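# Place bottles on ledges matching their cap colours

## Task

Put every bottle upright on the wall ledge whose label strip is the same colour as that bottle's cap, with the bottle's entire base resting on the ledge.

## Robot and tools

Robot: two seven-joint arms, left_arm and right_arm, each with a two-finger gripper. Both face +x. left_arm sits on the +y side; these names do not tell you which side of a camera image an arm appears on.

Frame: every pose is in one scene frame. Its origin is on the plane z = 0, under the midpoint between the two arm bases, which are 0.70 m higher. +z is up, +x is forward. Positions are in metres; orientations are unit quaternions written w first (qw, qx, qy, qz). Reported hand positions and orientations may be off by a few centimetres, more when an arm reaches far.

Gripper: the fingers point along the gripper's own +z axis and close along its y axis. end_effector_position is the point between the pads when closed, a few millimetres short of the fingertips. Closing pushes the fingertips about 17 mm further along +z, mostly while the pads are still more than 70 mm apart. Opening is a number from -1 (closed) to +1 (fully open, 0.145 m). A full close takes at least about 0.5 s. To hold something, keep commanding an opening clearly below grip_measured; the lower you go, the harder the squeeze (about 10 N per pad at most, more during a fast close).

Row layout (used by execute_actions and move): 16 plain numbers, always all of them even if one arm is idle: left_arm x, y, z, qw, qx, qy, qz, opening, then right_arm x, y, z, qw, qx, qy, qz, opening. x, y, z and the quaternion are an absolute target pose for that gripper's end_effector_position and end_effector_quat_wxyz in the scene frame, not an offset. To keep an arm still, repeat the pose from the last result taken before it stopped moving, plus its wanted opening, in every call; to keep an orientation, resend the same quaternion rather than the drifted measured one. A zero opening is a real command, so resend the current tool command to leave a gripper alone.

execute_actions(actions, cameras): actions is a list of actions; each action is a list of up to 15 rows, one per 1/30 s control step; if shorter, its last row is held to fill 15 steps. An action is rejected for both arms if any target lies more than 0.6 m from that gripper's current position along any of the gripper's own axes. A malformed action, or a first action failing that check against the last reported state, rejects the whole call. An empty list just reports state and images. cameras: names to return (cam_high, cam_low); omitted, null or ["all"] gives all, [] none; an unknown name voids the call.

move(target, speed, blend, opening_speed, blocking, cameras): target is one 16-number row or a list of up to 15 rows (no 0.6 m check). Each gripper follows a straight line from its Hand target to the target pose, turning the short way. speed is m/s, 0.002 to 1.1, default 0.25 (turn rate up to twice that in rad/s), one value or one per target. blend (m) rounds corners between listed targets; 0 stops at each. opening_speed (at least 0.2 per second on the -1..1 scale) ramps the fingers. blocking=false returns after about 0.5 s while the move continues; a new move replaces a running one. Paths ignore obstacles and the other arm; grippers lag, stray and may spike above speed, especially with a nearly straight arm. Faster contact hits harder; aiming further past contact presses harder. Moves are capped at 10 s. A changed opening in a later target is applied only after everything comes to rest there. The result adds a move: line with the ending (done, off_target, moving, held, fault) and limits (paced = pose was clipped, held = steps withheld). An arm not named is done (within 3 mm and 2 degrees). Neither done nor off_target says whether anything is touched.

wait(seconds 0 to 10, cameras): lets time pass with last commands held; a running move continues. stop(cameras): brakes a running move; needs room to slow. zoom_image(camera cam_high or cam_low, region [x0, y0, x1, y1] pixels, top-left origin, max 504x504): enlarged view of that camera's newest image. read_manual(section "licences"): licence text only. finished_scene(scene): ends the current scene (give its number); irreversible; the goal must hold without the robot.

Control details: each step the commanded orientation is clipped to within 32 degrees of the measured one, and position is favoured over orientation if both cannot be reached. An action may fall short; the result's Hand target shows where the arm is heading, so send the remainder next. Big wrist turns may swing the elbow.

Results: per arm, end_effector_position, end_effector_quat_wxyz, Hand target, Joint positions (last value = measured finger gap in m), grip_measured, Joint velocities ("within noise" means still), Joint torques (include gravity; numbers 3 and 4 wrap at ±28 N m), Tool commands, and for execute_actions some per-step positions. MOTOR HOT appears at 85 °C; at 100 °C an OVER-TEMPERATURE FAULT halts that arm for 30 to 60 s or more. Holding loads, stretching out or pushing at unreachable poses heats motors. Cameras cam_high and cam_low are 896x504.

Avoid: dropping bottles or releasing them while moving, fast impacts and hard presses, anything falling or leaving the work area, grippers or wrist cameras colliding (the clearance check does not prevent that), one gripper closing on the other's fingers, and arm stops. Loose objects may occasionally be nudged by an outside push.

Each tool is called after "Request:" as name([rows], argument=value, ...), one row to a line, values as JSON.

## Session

Request:
execute_actions(actions=[])

Request:
zoom_image(camera="cam_high", region=[420, 190, 690, 420])

Request:
zoom_image(camera="cam_low", region=[330, 130, 630, 400])

Scene clock: 0.00 s.
left_arm: end_effector_position=(+0.2239, +0.1828, +0.6144) grip_measured=+1.00 end_effector_quat_wxyz=(-0.319, +0.395, -0.515, +0.691) | right_arm: end_effector_position=(+0.4009, -0.1655, +0.3728) grip_measured=+1.00 end_effector_quat_wxyz=(+0.260, +0.265, +0.837, +0.401)
Joint positions: left_arm=[-1.106 0.942 0.535 2.339 -0.48 -0.199 -0.367 0.145] | right_arm=[0.583 0.619 -0.841 0.925 -1.182 -0.496 -0.047 0.145]
Joint velocities: within noise
Joint torques (N m): no reading
Motor temperatures (°C): left_arm=[20 21 22 20 21 23 21] | right_arm=[20 22 21 19 20 19 21]
Hand target: left_arm +0.2239, +0.1828, +0.6144; -0.319, +0.395, -0.515, +0.691 | right_arm +0.4009, -0.1655, +0.3728; +0.260, +0.265, +0.837, +0.401
Tool commands: left_gripper/opening=+1.0 right_gripper/opening=+1.0

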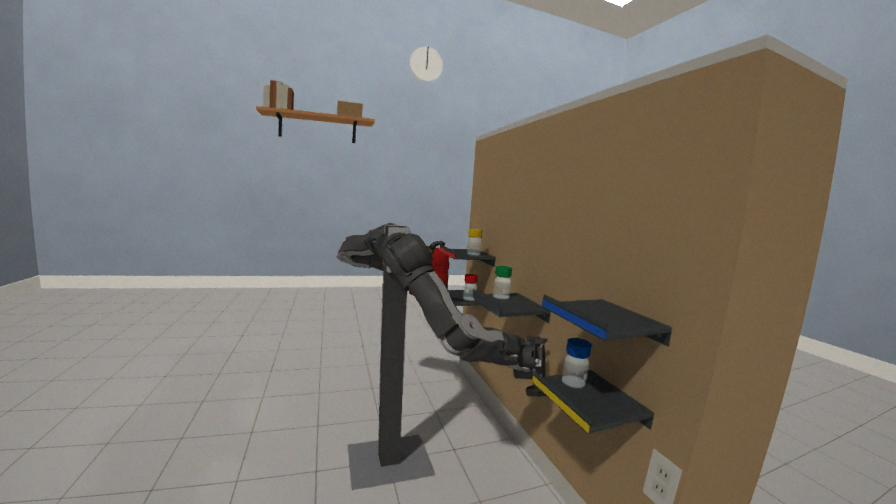

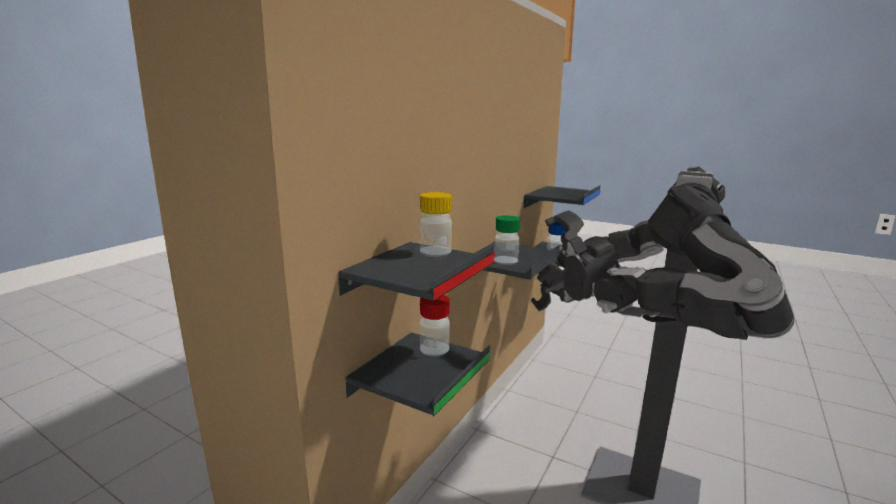

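Scaled by 1.867 from the camera's 896x504 image, which has a finer 1280x720 frame.

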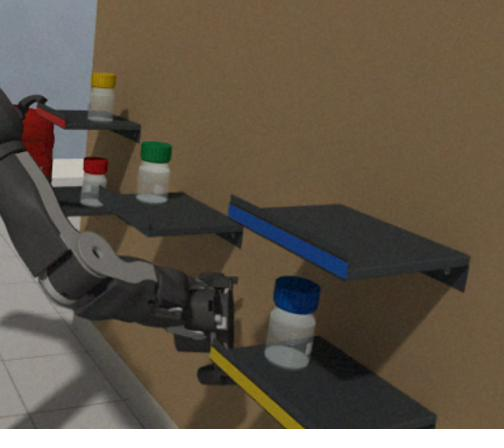

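Scaled by 1.680 from the camera's 896x504 image, which has a finer 1280x720 frame.

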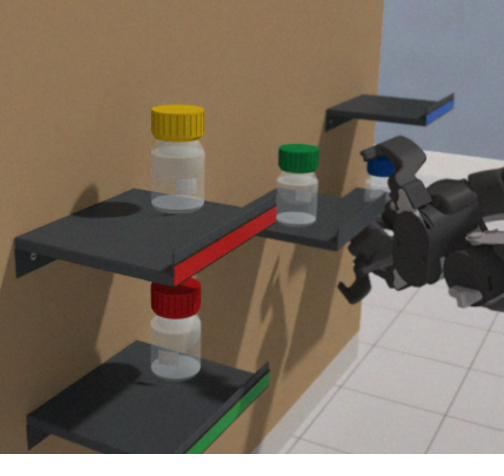

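Request:
move([
  [0.1,0.45,0.5,-0.5,0.85,-0.1,0.1,0.3, 0.28,-0.17,0.40,0.26,0.265,0.837,0.401,0.4],
  [0.06,0.64,0.58,-0.7071,0.7071,0,0,0.3, 0.25,-0.20,0.48,0,0.7071,0,0.7071,0.4],
  [0.12,0.45,0.35,-0.35,0.93,-0.05,0.1,0.3, 0.275,-0.31,0.505,0.074,0.703,-0.074,0.703,0.4],
  [0.2,0.2,0.25,0,0.924,0,0.383,0.3, 0.275,-0.313,0.50,0.074,0.703,-0.074,0.703,0.4],
], speed=0.4, blend=[0.03,0.02,0.03,0])

Request:
zoom_image(camera="cam_high", region=[480, 270, 680, 430])

Scene clock: 71.70 s.
left_arm: end_effector_position=(+0.2008, +0.2004, +0.2513) grip_measured=+0.30 end_effector_quat_wxyz=(+0.000, +0.923, -0.002, +0.384) | right_arm: end_effector_position=(+0.2753, -0.3140, +0.5016) grip_measured=+0.40 end_effector_quat_wxyz=(+0.077, +0.702, -0.074, +0.704)
Joint positions: left_arm=[-0.326 -0.162 0.46 1.318 -0.336 0.097 0.398 0.098] | right_arm=[-0.608 0.873 0.042 1.866 0.772 -0.376 -0.429 0.105]
Joint velocities: within noise
Joint torques (N m): left_arm=[1.25 0.01 -0.75 3.45 0.32 -0.46 -0.01] | right_arm=[1.38 3.81 2.06 2.54 -0.08 -0.53 0.16]
Motor temperatures (°C): left_arm=[20 22 23 22 21 23 21] | right_arm=[22 23 22 19 20 19 21]
Hand target: left_arm +0.2001, +0.2000, +0.2501; +0.000, +0.924, +0.000, +0.383 | right_arm +0.2750, -0.3130, +0.5000; +0.074, +0.703, -0.074, +0.703
Off the commanded pose: left_arm 0.002 m, 0 deg | right_arm 0.002 m, 0 deg.
joint sent to its limit (left arm) — joint 2 (shoulder roll), lower limit. The joint targets still meet the commanded pose.
move: done

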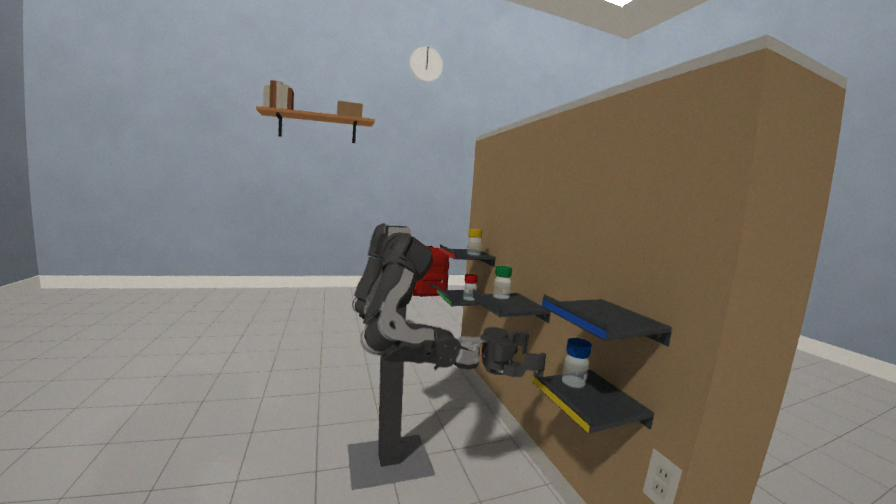

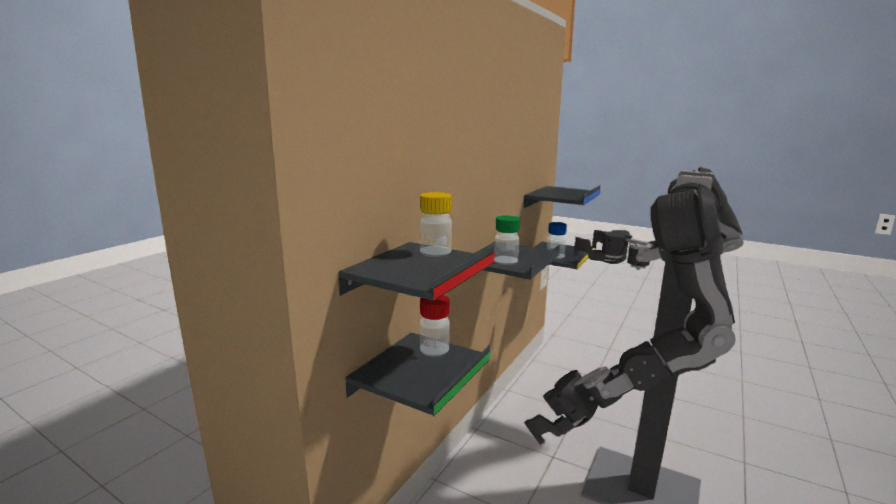

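Scaled by 2.520 from the camera's 896x504 image, which has a finer 1280x720 frame.

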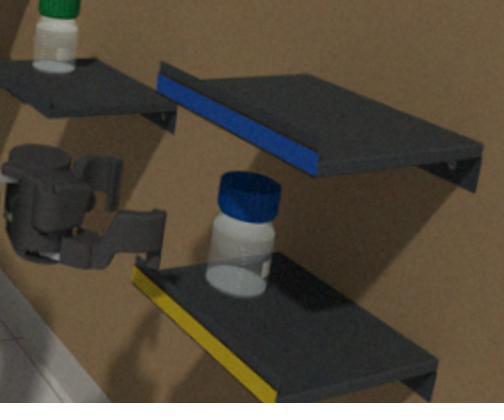

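Request:
move([
  [0.26,0.2,0.42,0,0.7071,0,0.7071,0.4, 0.30,-0.321,0.50,0.074,0.703,-0.074,0.703,0.4],
  [0.278,0.306,0.507,-0.074,0.703,0.074,0.703,0.4, 0.389,-0.34,0.50,0.074,0.703,-0.074,0.703,0.4],
  [0.398,0.332,0.507,-0.074,0.703,0.074,0.703,0.4, 0.389,-0.34,0.50,0.074,0.703,-0.074,0.703,0.4],
], speed=[0.25,0.2,0.15], blend=[0.03,0.005,0])

Request:
zoom_image(camera="cam_high", region=[480, 270, 680, 430])

Request:
zoom_image(camera="cam_low", region=[380, 200, 600, 400])

Scene clock: 86.37 s.
left_arm: end_effector_position=(+0.3988, +0.3311, +0.5109) grip_measured=+0.40 end_effector_quat_wxyz=(-0.073, +0.700, +0.072, +0.707) | right_arm: end_effector_position=(+0.3893, -0.3418, +0.5038) grip_measured=+0.40 end_effector_quat_wxyz=(+0.076, +0.699, -0.077, +0.707)
Joint positions: left_arm=[0.25 0.162 0.51 1.382 0.019 0.099 0.326 0.105] | right_arm=[0.125 0.818 -0.273 1.368 0.843 -0.223 -0.251 0.105]
Joint velocities: within noise
Joint torques (N m): left_arm=[5.87 3.18 -0.2 4.23 0.24 -0.65 0] | right_arm=[3.76 5.45 2.28 2.47 0.01 -0.34 0.15]
Motor temperatures (°C): left_arm=[20 21 23 22 21 23 21] | right_arm=[22 23 22 19 20 19 21]
Hand target: left_arm +0.3980, +0.3319, +0.5070; -0.074, +0.703, +0.074, +0.703 | right_arm +0.3889, -0.3401, +0.5000; +0.074, +0.703, -0.074, +0.703
Off the commanded pose: left_arm 0.004 m, 1 deg | right_arm 0.004 m, 1 deg.
move: off_target (left_arm, right_arm)

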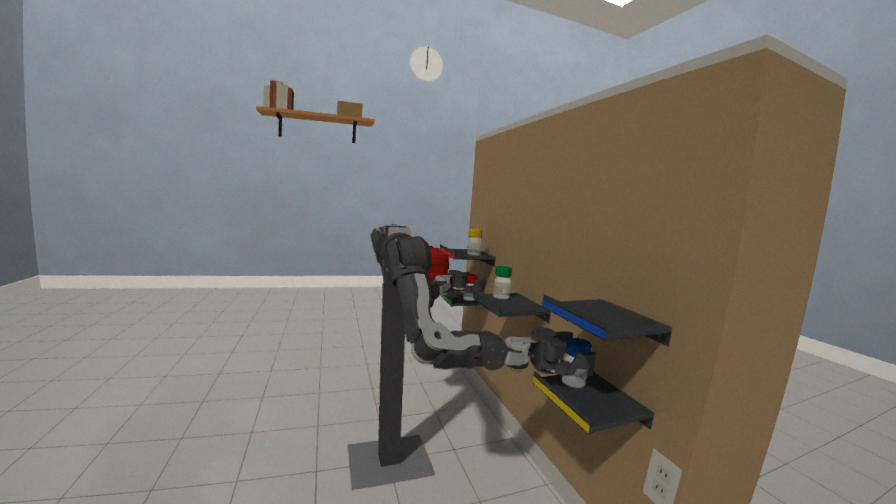

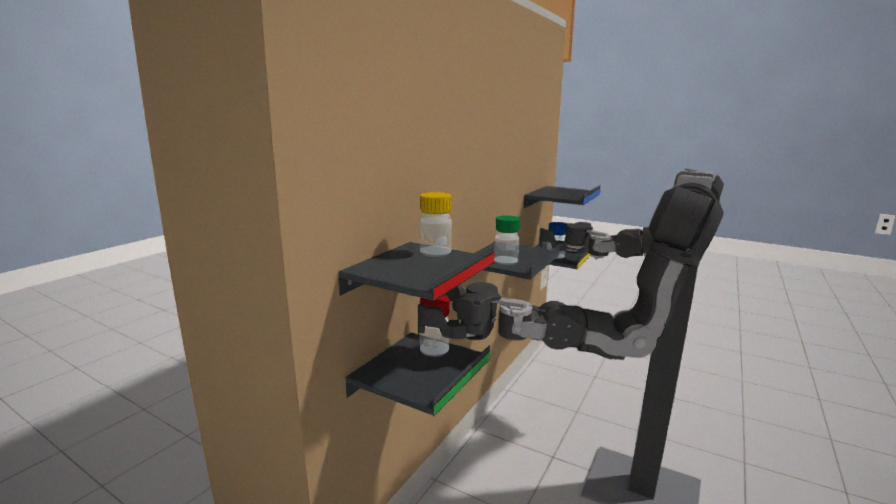

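Scaled by 2.520 from the camera's 896x504 image, which has a finer 1280x720 frame.

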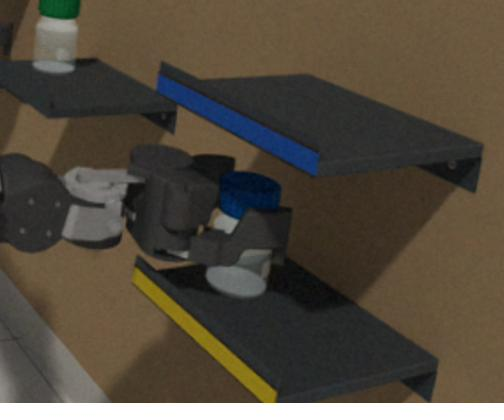

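Scaled by 2.291 from the camera's 896x504 image, which has a finer 1280x720 frame.

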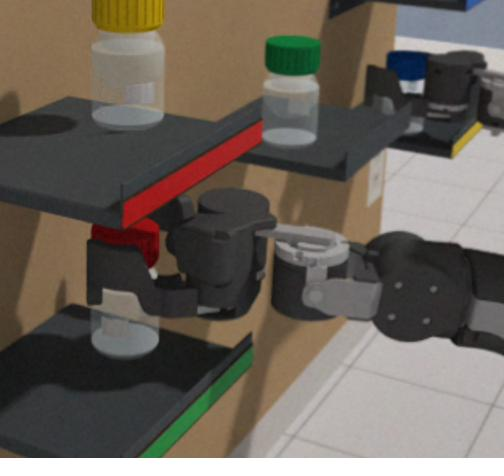

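Request:
move([
  [0.398,0.332,0.509,-0.074,0.703,0.074,0.703,-0.6, 0.389,-0.34,0.502,0.074,0.703,-0.074,0.703,-0.6],
  [0.398,0.332,0.556,-0.074,0.703,0.074,0.703,-0.6, 0.389,-0.34,0.55,0.074,0.703,-0.074,0.703,-0.6],
  [0.283,0.307,0.556,-0.074,0.703,0.074,0.703,-0.6, 0.28,-0.317,0.55,0.074,0.703,-0.074,0.703,-0.6],
  [0.30,0.19,0.56,0,0.7071,0,0.7071,-0.6, 0.30,-0.20,0.56,0,0.7071,0,0.7071,-0.6],
], speed=[0.1,0.15,0.2,0.2], blend=[0,0.003,0.01,0], opening_speed=1.0)

Request:
zoom_image(camera="cam_low", region=[440, 180, 640, 360])

Scene clock: 143.30 s.
left_arm: end_effector_position=(+0.3005, +0.1894, +0.5561) grip_measured=-0.43 end_effector_quat_wxyz=(+0.003, +0.712, +0.000, +0.702) | right_arm: end_effector_position=(+0.2999, -0.1994, +0.5587) grip_measured=-0.57 end_effector_quat_wxyz=(-0.003, +0.709, +0.001, +0.705)
Joint positions: left_arm=[-0.253 -0.141 0.291 2.199 -0.064 0.36 0.343 0.043] | right_arm=[-0.301 0.869 -0.223 2.195 0.708 -0.002 -0.592 0.033]
Joint velocities: within noise
Joint torques (N m): left_arm=[2.76 0.01 -0.65 6.8 0.29 -0.89 0.03] | right_arm=[2.12 3.23 2.65 3.67 -0.45 -0.4 -0.14]
Motor temperatures (°C): left_arm=[22 22 22 23 21 24 21] | right_arm=[22 24 22 20 20 20 21]
Hand target: left_arm +0.3000, +0.1900, +0.5600; +0.000, +0.707, +0.000, +0.707 | right_arm +0.3000, -0.2000, +0.5600; +0.000, +0.707, +0.000, +0.707
Off the commanded pose: left_arm 0.004 m, 1 deg | right_arm 0.001 m, 0 deg.
move: off_target (left_arm)

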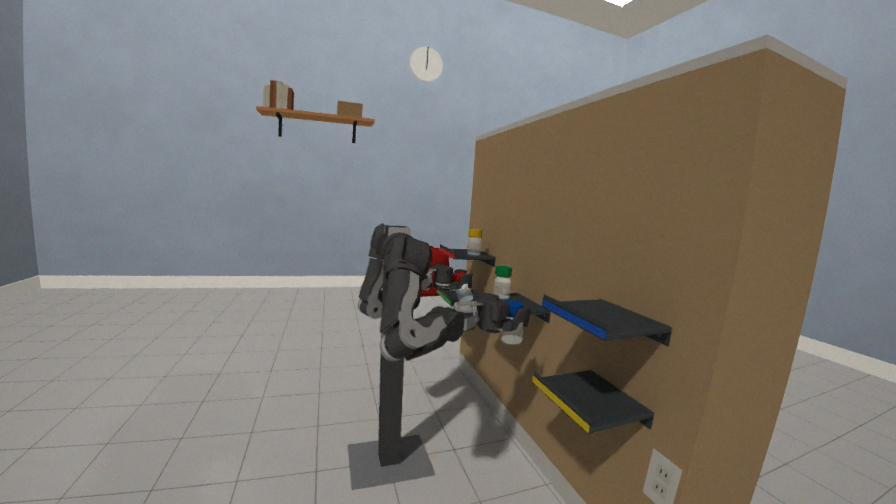

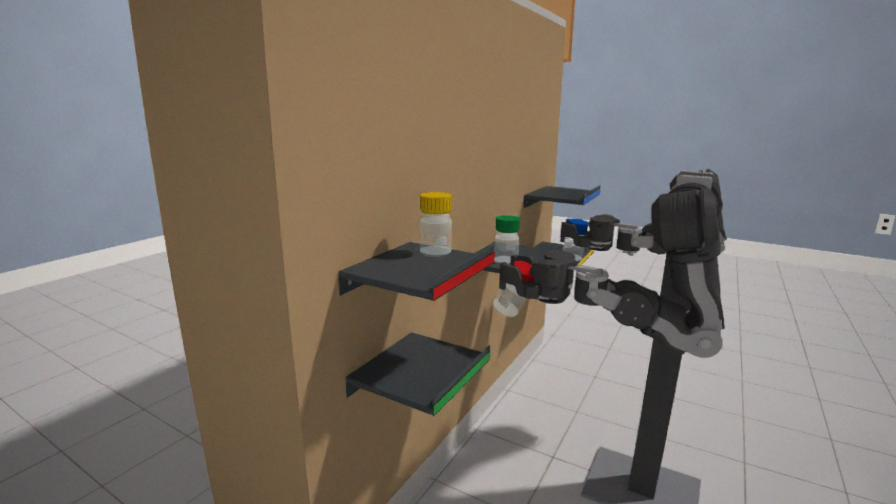

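Scaled by 2.520 from the camera's 896x504 image, which has a finer 1280x720 frame.

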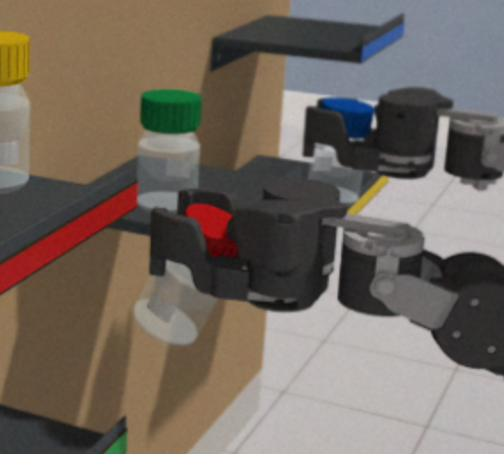

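Request:
zoom_image(camera="cam_low", region=[540, 200, 640, 280])

Request:
zoom_image(camera="cam_low", region=[480, 230, 580, 330])

Request:
zoom_image(camera="cam_high", region=[430, 260, 550, 360])

Scaled by 5.040 from the camera's 896x504 image, which has a finer 1280x720 frame.

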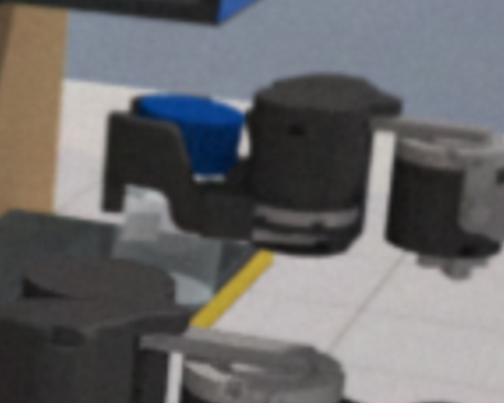

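Scaled by 5.040 from the camera's 896x504 image, which has a finer 1280x720 frame.

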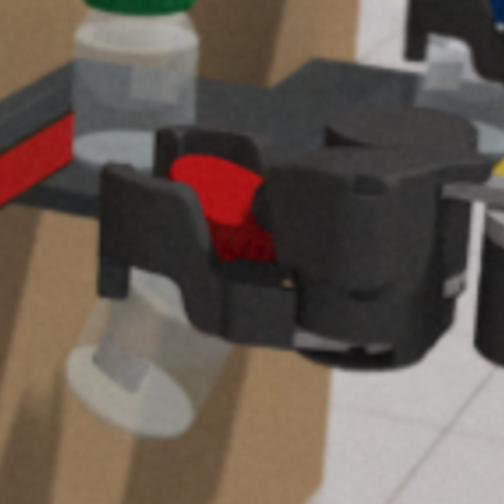

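Scaled by 4.200 from the camera's 896x504 image, which has a finer 1280x720 frame.

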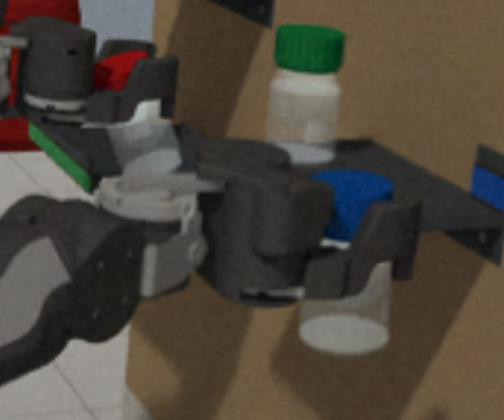

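Request:
move(target=[0.30,0.19,0.56,0,0.7071,0,0.7071,-0.9,0.30,-0.20,0.56,0,0.7071,0,0.7071,-0.95], opening_speed=0.4)

Request:
zoom_image(camera="cam_low", region=[480, 200, 640, 330])

Request:
zoom_image(camera="cam_high", region=[430, 260, 550, 360])

Scene clock: 221.07 s.
left_arm: end_effector_position=(+0.3005, +0.1894, +0.5561) grip_measured=-0.43 end_effector_quat_wxyz=(+0.003, +0.712, +0.000, +0.702) | right_arm: end_effector_position=(+0.2999, -0.1994, +0.5587) grip_measured=-0.57 end_effector_quat_wxyz=(-0.003, +0.709, +0.001, +0.705)
Joint positions: left_arm=[-0.253 -0.141 0.291 2.199 -0.064 0.36 0.343 0.043] | right_arm=[-0.301 0.869 -0.223 2.195 0.708 -0.002 -0.592 0.033]
Joint velocities: within noise
Joint torques (N m): left_arm=[2.76 -0.04 -0.58 6.75 0.32 -0.89 0.04] | right_arm=[2.25 3.1 2.61 3.55 -0.42 -0.44 -0.14]
Motor temperatures (°C): left_arm=[21 21 22 26 21 26 21] | right_arm=[21 23 22 20 20 20 21]
Hand target: left_arm +0.3000, +0.1900, +0.5600; +0.000, +0.707, +0.000, +0.707 | right_arm +0.3000, -0.2000, +0.5600; +0.000, +0.707, +0.000, +0.707
Off the commanded pose: left_arm 0.004 m, 1 deg | right_arm 0.001 m, 0 deg.
move: off_target (left_arm)

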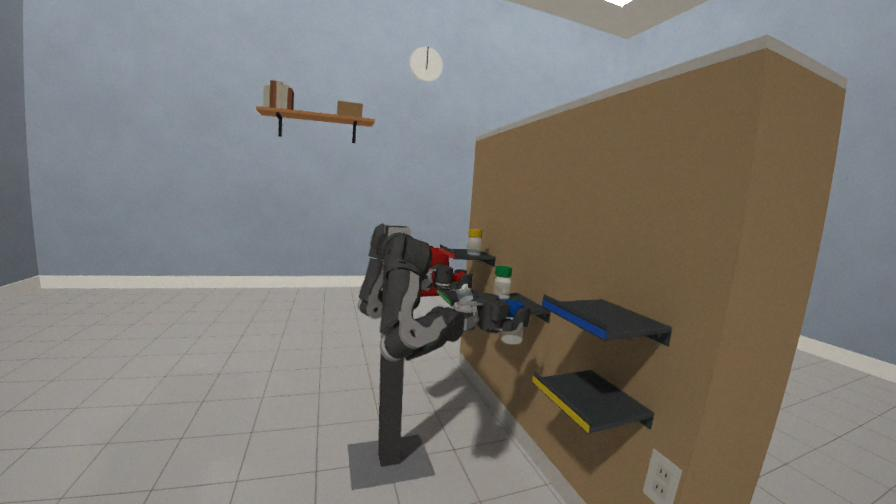

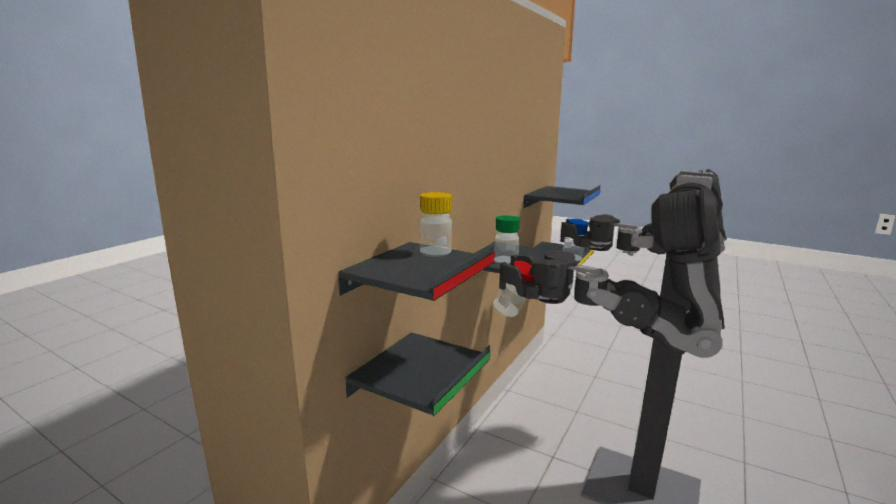

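Scaled by 3.150 from the camera's 896x504 image, which has a finer 1280x720 frame.

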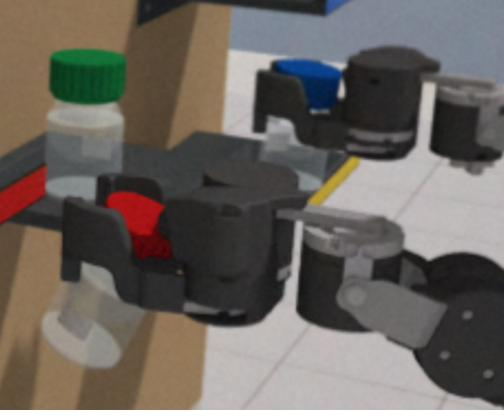

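Scaled by 4.200 from the camera's 896x504 image, which has a finer 1280x720 frame.

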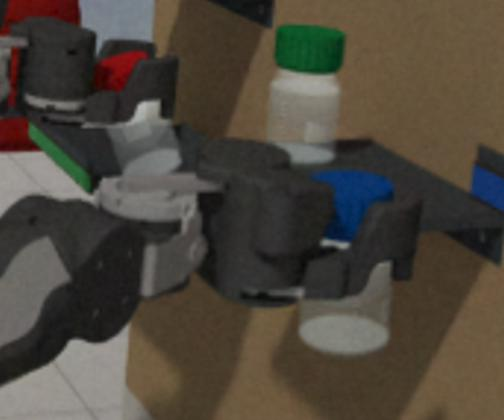

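Request:
move([
  [0.31,0.185,0.60,0,0.853,0,0.5225,-0.9, 0.33,-0.20,0.58,0,0.7071,0,0.7071,-0.95],
  [0.32,0.185,0.78,0,0.853,0,0.5225,-0.9, 0.34,-0.20,0.75,0,0.7071,0,0.7071,-0.95],
  [0.32,0.185,0.78,0,0.853,0,0.5225,-0.9, 0.405,-0.39,0.74,0.074,0.703,-0.074,0.703,-0.95],
  [0.32,0.185,0.78,0,0.853,0,0.5225,-0.9, 0.405,-0.39,0.71,0.074,0.703,-0.074,0.703,-0.95],
], speed=[0.15,0.15,0.15,0.06], blend=[0.02,0.01,0,0])

Request:
zoom_image(camera="cam_high", region=[520, 210, 690, 350])

Request:
zoom_image(camera="cam_low", region=[400, 110, 640, 300])

Request:
zoom_image(camera="cam_high", region=[400, 180, 520, 300])

Scene clock: 253.47 s.
left_arm: end_effector_position=(+0.3205, +0.1865, +0.7791) grip_measured=-0.43 end_effector_quat_wxyz=(-0.150, +0.657, -0.160, +0.721) | right_arm: end_effector_position=(+0.4056, -0.3901, +0.7040) grip_measured=-0.57 end_effector_quat_wxyz=(+0.075, +0.710, -0.075, +0.696)
Joint positions: left_arm=[0.905 -0.163 0.322 2.31 -1.427 0.783 1.559 0.043] | right_arm=[0.569 1.159 -0.15 1.503 1.165 0.426 -0.21 0.033]
Joint velocities: within noise
Joint torques (N m): left_arm=[7.37 -0.01 -1.91 0.81 0.3 0.09 -0.07] | right_arm=[5.47 6.71 5.48 2.26 -0.04 -0.77 0.15]
Motor temperatures (°C): left_arm=[22 21 22 26 21 25 21] | right_arm=[21 23 22 20 20 20 21]
Hand target: left_arm +0.3203, +0.1852, +0.7797; -0.149, +0.656, -0.161, +0.722 | right_arm +0.4049, -0.3901, +0.7100; +0.074, +0.703, -0.074, +0.703
Off the commanded pose: left_arm 0.002 m, 41 deg; orientation clipped | right_arm 0.006 m, 1 deg.
joint sent to its limit (left arm) — joint 2 (shoulder roll), lower limit; joint 6 (wrist pitch), upper limit; joint 7 (wrist yaw), upper limit. The joint targets are off in orientation, not in position.
move: off_target (left_arm, right_arm); limits=paced

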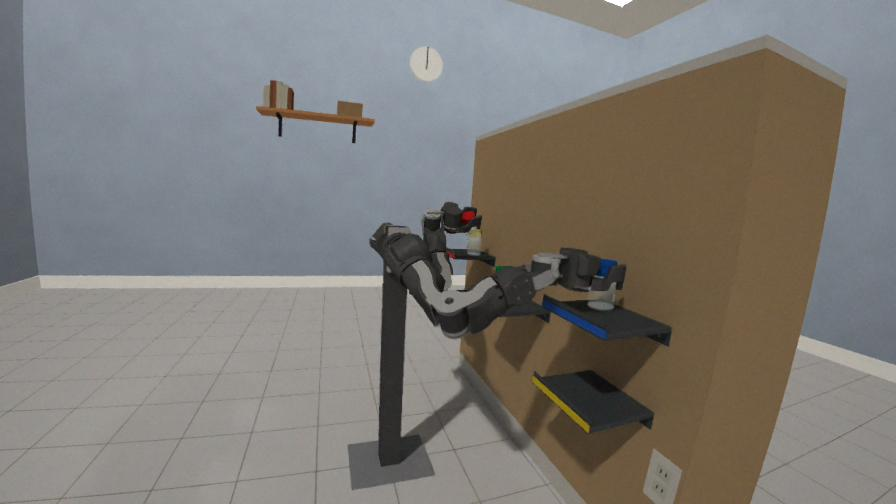

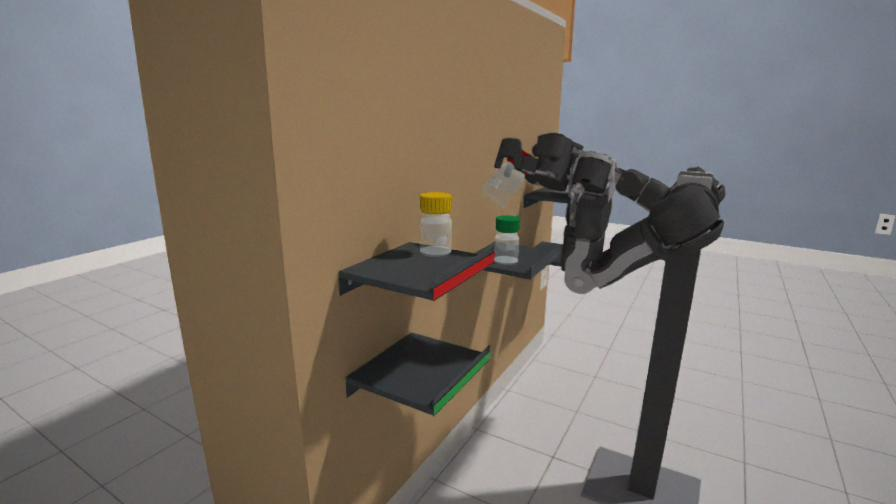

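Scaled by 2.965 from the camera's 896x504 image, which has a finer 1280x720 frame.

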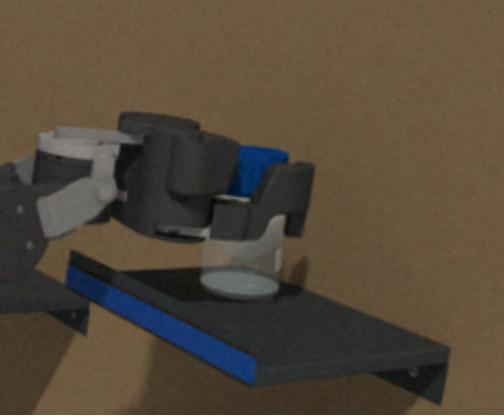

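Scaled by 2.100 from the camera's 896x504 image, which has a finer 1280x720 frame.

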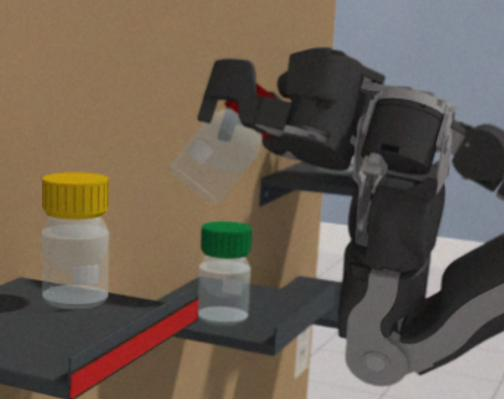

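Scaled by 4.200 from the camera's 896x504 image, which has a finer 1280x720 frame.

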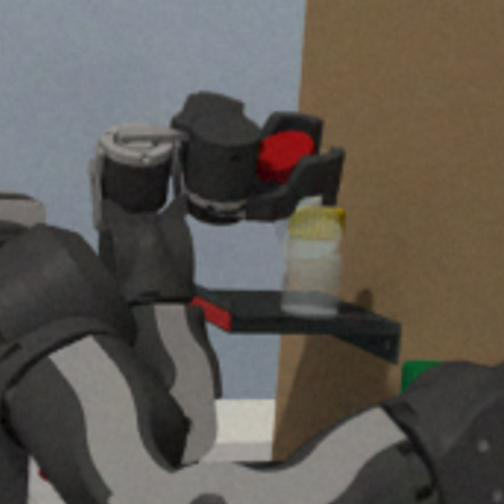

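Request:
move([
  [0.31,0.185,0.76,0,0.7071,0,0.7071,-0.9, 0.405,-0.39,0.702,0.074,0.703,-0.074,0.703,-0.95],
  [0.29,0.26,0.78,-0.074,0.703,0.074,0.703,-0.9, 0.405,-0.39,0.692,0.074,0.703,-0.074,0.703,-0.95],
], speed=0.1)

Request:
zoom_image(camera="cam_high", region=[520, 210, 690, 350])

Request:
zoom_image(camera="cam_low", region=[400, 110, 640, 300])

Scene clock: 276.60 s.
left_arm: end_effector_position=(+0.2900, +0.2613, +0.7794) grip_measured=-0.43 end_effector_quat_wxyz=(-0.138, +0.645, -0.004, +0.752) | right_arm: end_effector_position=(+0.4043, -0.3902, +0.7000) grip_measured=-0.57 end_effector_quat_wxyz=(+0.074, +0.694, -0.074, +0.713)
Joint positions: left_arm=[0.981 -0.163 0.654 2.375 -1.373 0.783 1.559 0.043] | right_arm=[0.509 1.172 -0.148 1.51 1.174 0.322 -0.21 0.033]
Joint velocities: within noise
Joint torques (N m): left_arm=[6.92 0.46 -2.24 0.39 0.46 0.08 0.03] | right_arm=[2.99 6.34 2.67 1.31 0.09 -0.11 0]
Motor temperatures (°C): left_arm=[23 21 22 24 21 25 21] | right_arm=[23 24 24 20 20 21 21]
Hand target: left_arm +0.2902, +0.2603, +0.7798; -0.136, +0.644, -0.006, +0.753 | right_arm +0.4050, -0.3901, +0.6921; +0.074, +0.703, -0.074, +0.703
Off the commanded pose: left_arm 0.001 m, 15 deg | right_arm 0.008 m, 2 deg.
joint sent to its limit (left arm) — joint 2 (shoulder roll), lower limit; joint 6 (wrist pitch), upper limit; joint 7 (wrist yaw), upper limit. The joint targets are off in orientation, not in position.
move: off_target (left_arm, right_arm)

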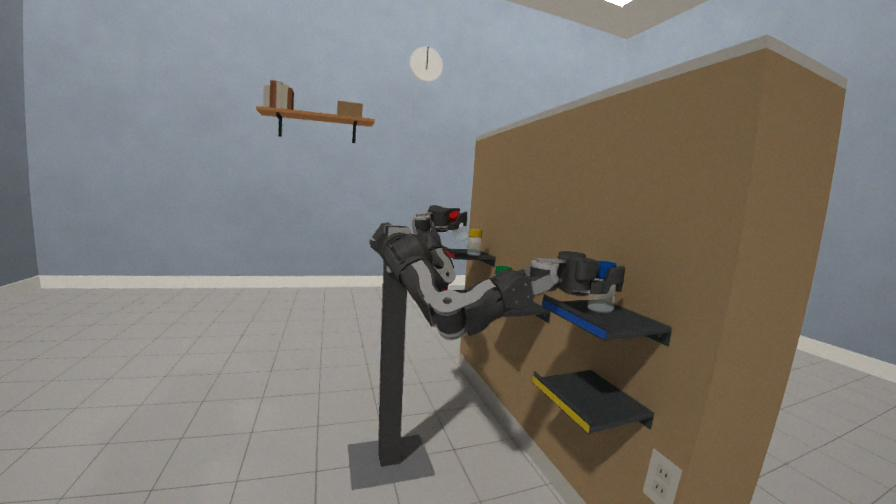

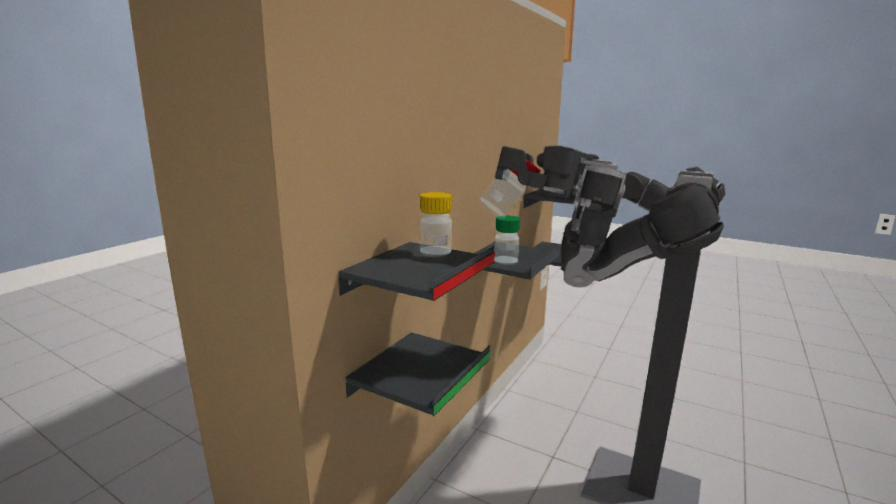

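Scaled by 2.965 from the camera's 896x504 image, which has a finer 1280x720 frame.

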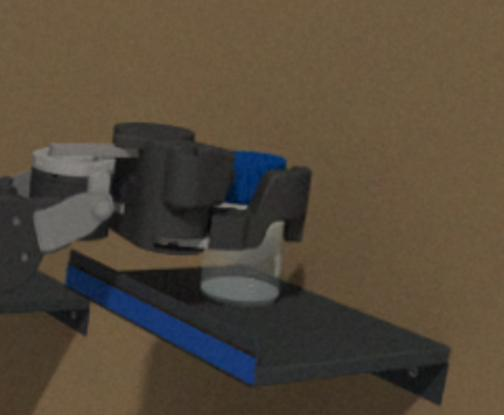

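Scaled by 2.100 from the camera's 896x504 image, which has a finer 1280x720 frame.

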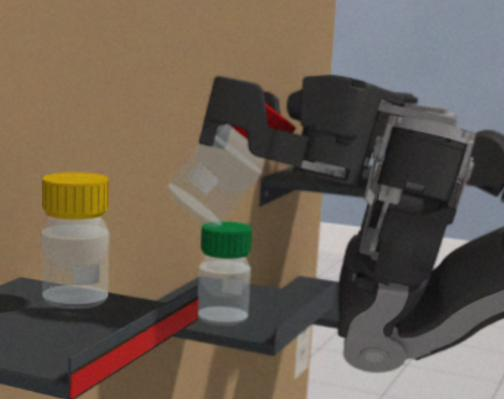

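Request:
move([
  [0.30,0.20,0.80,0,0.7071,0,0.7071,-0.9, 0.405,-0.39,0.698,0.074,0.703,-0.074,0.703,-0.6],
  [0.40,0.20,0.83,0,0.7071,0,0.7071,-0.9, 0.405,-0.39,0.698,0.074,0.703,-0.074,0.703,-0.6],
  [0.40,0.20,0.83,0,0.7071,0,0.7071,-0.9, 0.405,-0.39,0.698,0.074,0.703,-0.074,0.703,0.2],
  [0.40,0.20,0.83,0,0.7071,0,0.7071,-0.9, 0.29,-0.365,0.705,0.074,0.703,-0.074,0.703,0.2],
], speed=0.12, opening_speed=0.6)

Request:
zoom_image(camera="cam_low", region=[400, 110, 640, 300])

Request:
zoom_image(camera="cam_high", region=[430, 150, 640, 330])

Scene clock: 305.10 s.
left_arm: end_effector_position=(+0.4004, +0.1999, +0.8287) grip_measured=-0.43 end_effector_quat_wxyz=(-0.013, +0.672, -0.136, +0.728) | right_arm: end_effector_position=(+0.2901, -0.3653, +0.7050) grip_measured=+0.20 end_effector_quat_wxyz=(+0.075, +0.702, -0.075, +0.704)
Joint positions: left_arm=[1.29 -0.163 0.524 1.749 -1.281 0.783 1.43 0.043] | right_arm=[-0.428 0.988 0.911 2.083 1.246 0.576 -0.25 0.09]
Joint velocities: within noise
Joint torques (N m): left_arm=[9.96 0.15 -1.91 1.46 0.53 0 -0.19] | right_arm=[1.54 6.26 4.16 1.35 0.07 -0.32 0.15]
Motor temperatures (°C): left_arm=[25 21 22 23 22 24 21] | right_arm=[22 24 23 20 20 20 21]
Hand target: left_arm +0.4001, +0.2004, +0.8300; -0.013, +0.670, -0.134, +0.730 | right_arm +0.2900, -0.3651, +0.7049; +0.074, +0.703, -0.074, +0.703
Off the commanded pose: left_arm 0.001 m, 16 deg | right_arm 0.000 m, 0 deg.
joint sent to its limit (left arm) — joint 2 (shoulder roll), lower limit; joint 6 (wrist pitch), upper limit. The joint targets are off in orientation, not in position.
move: off_target (left_arm)

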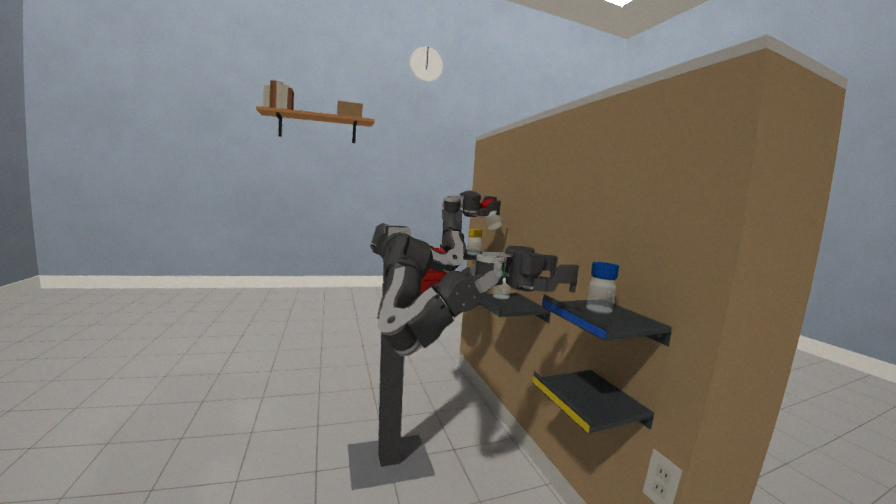

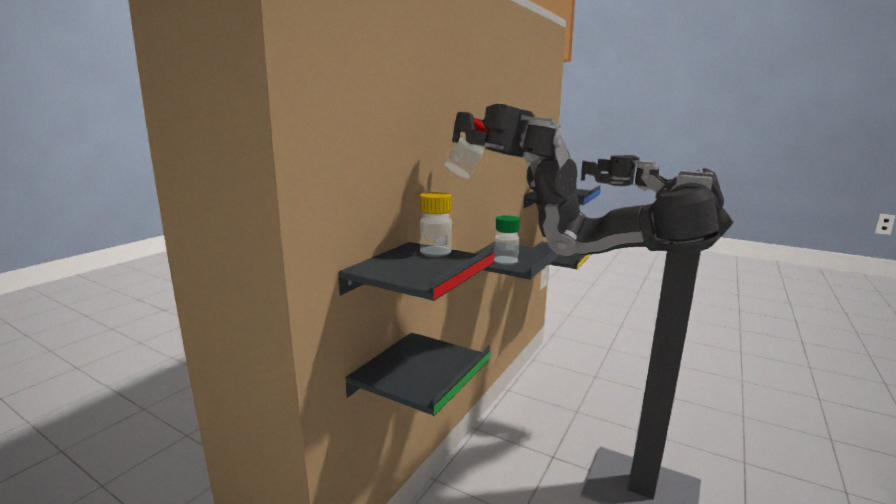

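Scaled by 2.100 from the camera's 896x504 image, which has a finer 1280x720 frame.

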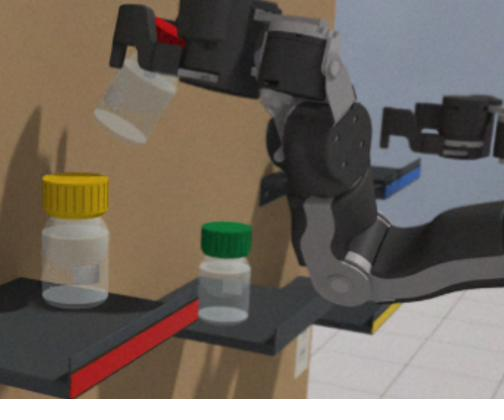

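Scaled by 2.400 from the camera's 896x504 image, which has a finer 1280x720 frame.

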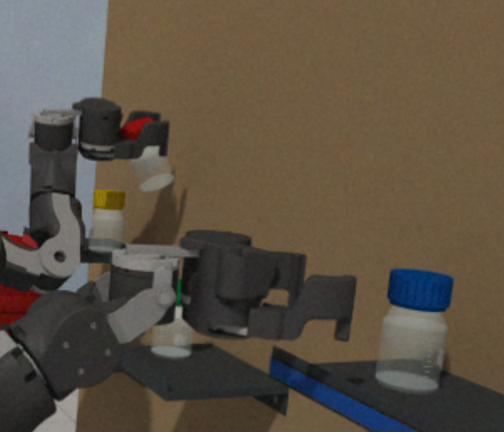

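Request:
move([
  [0.40,0.32,0.835,-0.05,0.705,0.05,0.705,-0.9, 0.28,-0.22,0.56,0,0.7071,0,0.7071,0.2],
  [0.395,0.425,0.80,-0.074,0.703,0.074,0.703,-0.9, 0.28,-0.2,0.5,0,0.7071,0,0.7071,0.2],
], speed=0.15, blend=0.03)

Request:
zoom_image(camera="cam_low", region=[330, 100, 570, 300])

Request:
zoom_image(camera="cam_high", region=[400, 180, 520, 300])

Scene clock: 318.43 s.
left_arm: end_effector_position=(+0.3931, +0.4261, +0.8033) grip_measured=-0.57 end_effector_quat_wxyz=(-0.077, +0.700, +0.075, +0.706) | right_arm: end_effector_position=(+0.2800, -0.2009, +0.5000) grip_measured=+0.20 end_effector_quat_wxyz=(+0.001, +0.708, -0.002, +0.706)
Joint positions: left_arm=[1.501 0.274 0.944 1.282 -1.273 0.586 1.226 0.033] | right_arm=[-0.482 0.514 -0.094 2.014 0.406 -0.121 -0.295 0.09]
Joint velocities: within noise
Joint torques (N m): left_arm=[8.11 -0.04 -2.89 1.06 0.5 -0.16 0.14] | right_arm=[1.12 2.41 1.18 3.82 -0.12 -0.56 0.1]
Motor temperatures (°C): left_arm=[26 21 22 22 22 24 21] | right_arm=[21 24 23 20 20 20 21]
Hand target: left_arm +0.3950, +0.4250, +0.8001; -0.074, +0.703, +0.074, +0.703 | right_arm +0.2800, -0.2000, +0.5000; +0.000, +0.707, +0.000, +0.707
Off the commanded pose: left_arm 0.004 m, 1 deg | right_arm 0.001 m, 0 deg.
move: off_target (left_arm)

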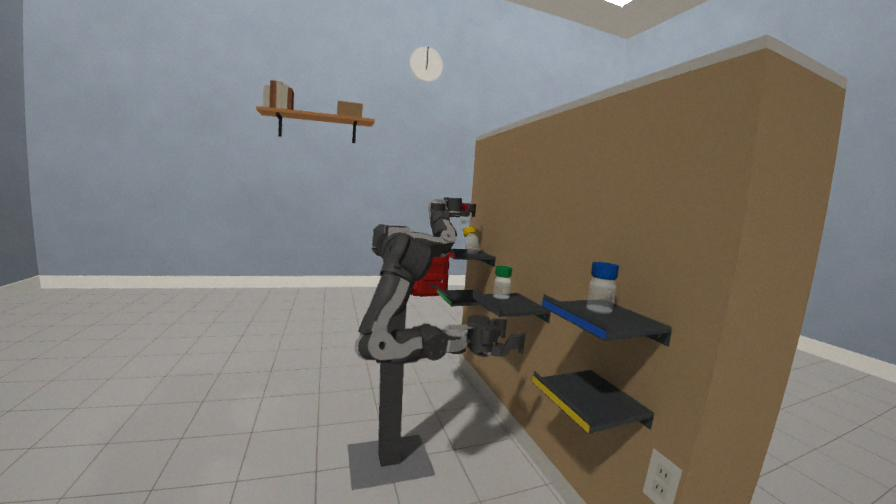

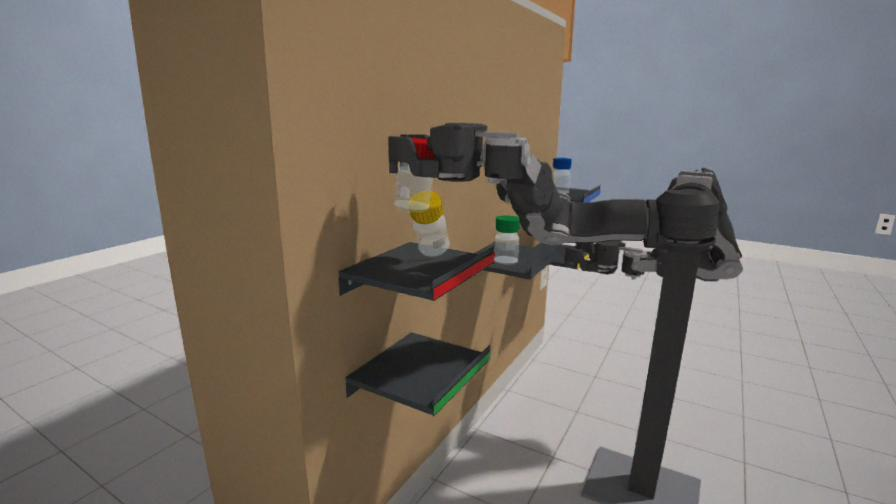

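Scaled by 2.100 from the camera's 896x504 image, which has a finer 1280x720 frame.

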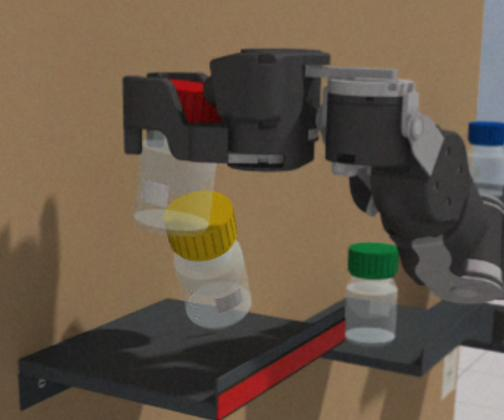

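Scaled by 4.200 from the camera's 896x504 image, which has a finer 1280x720 frame.

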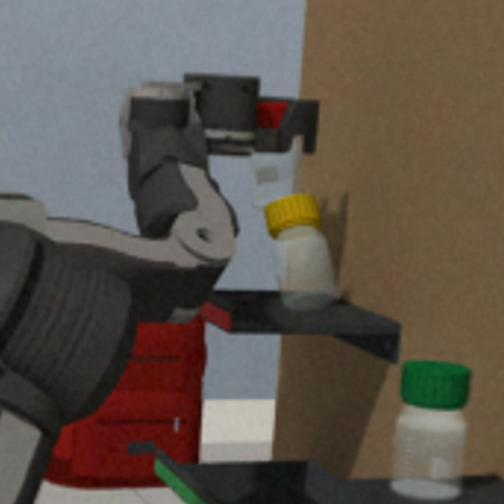

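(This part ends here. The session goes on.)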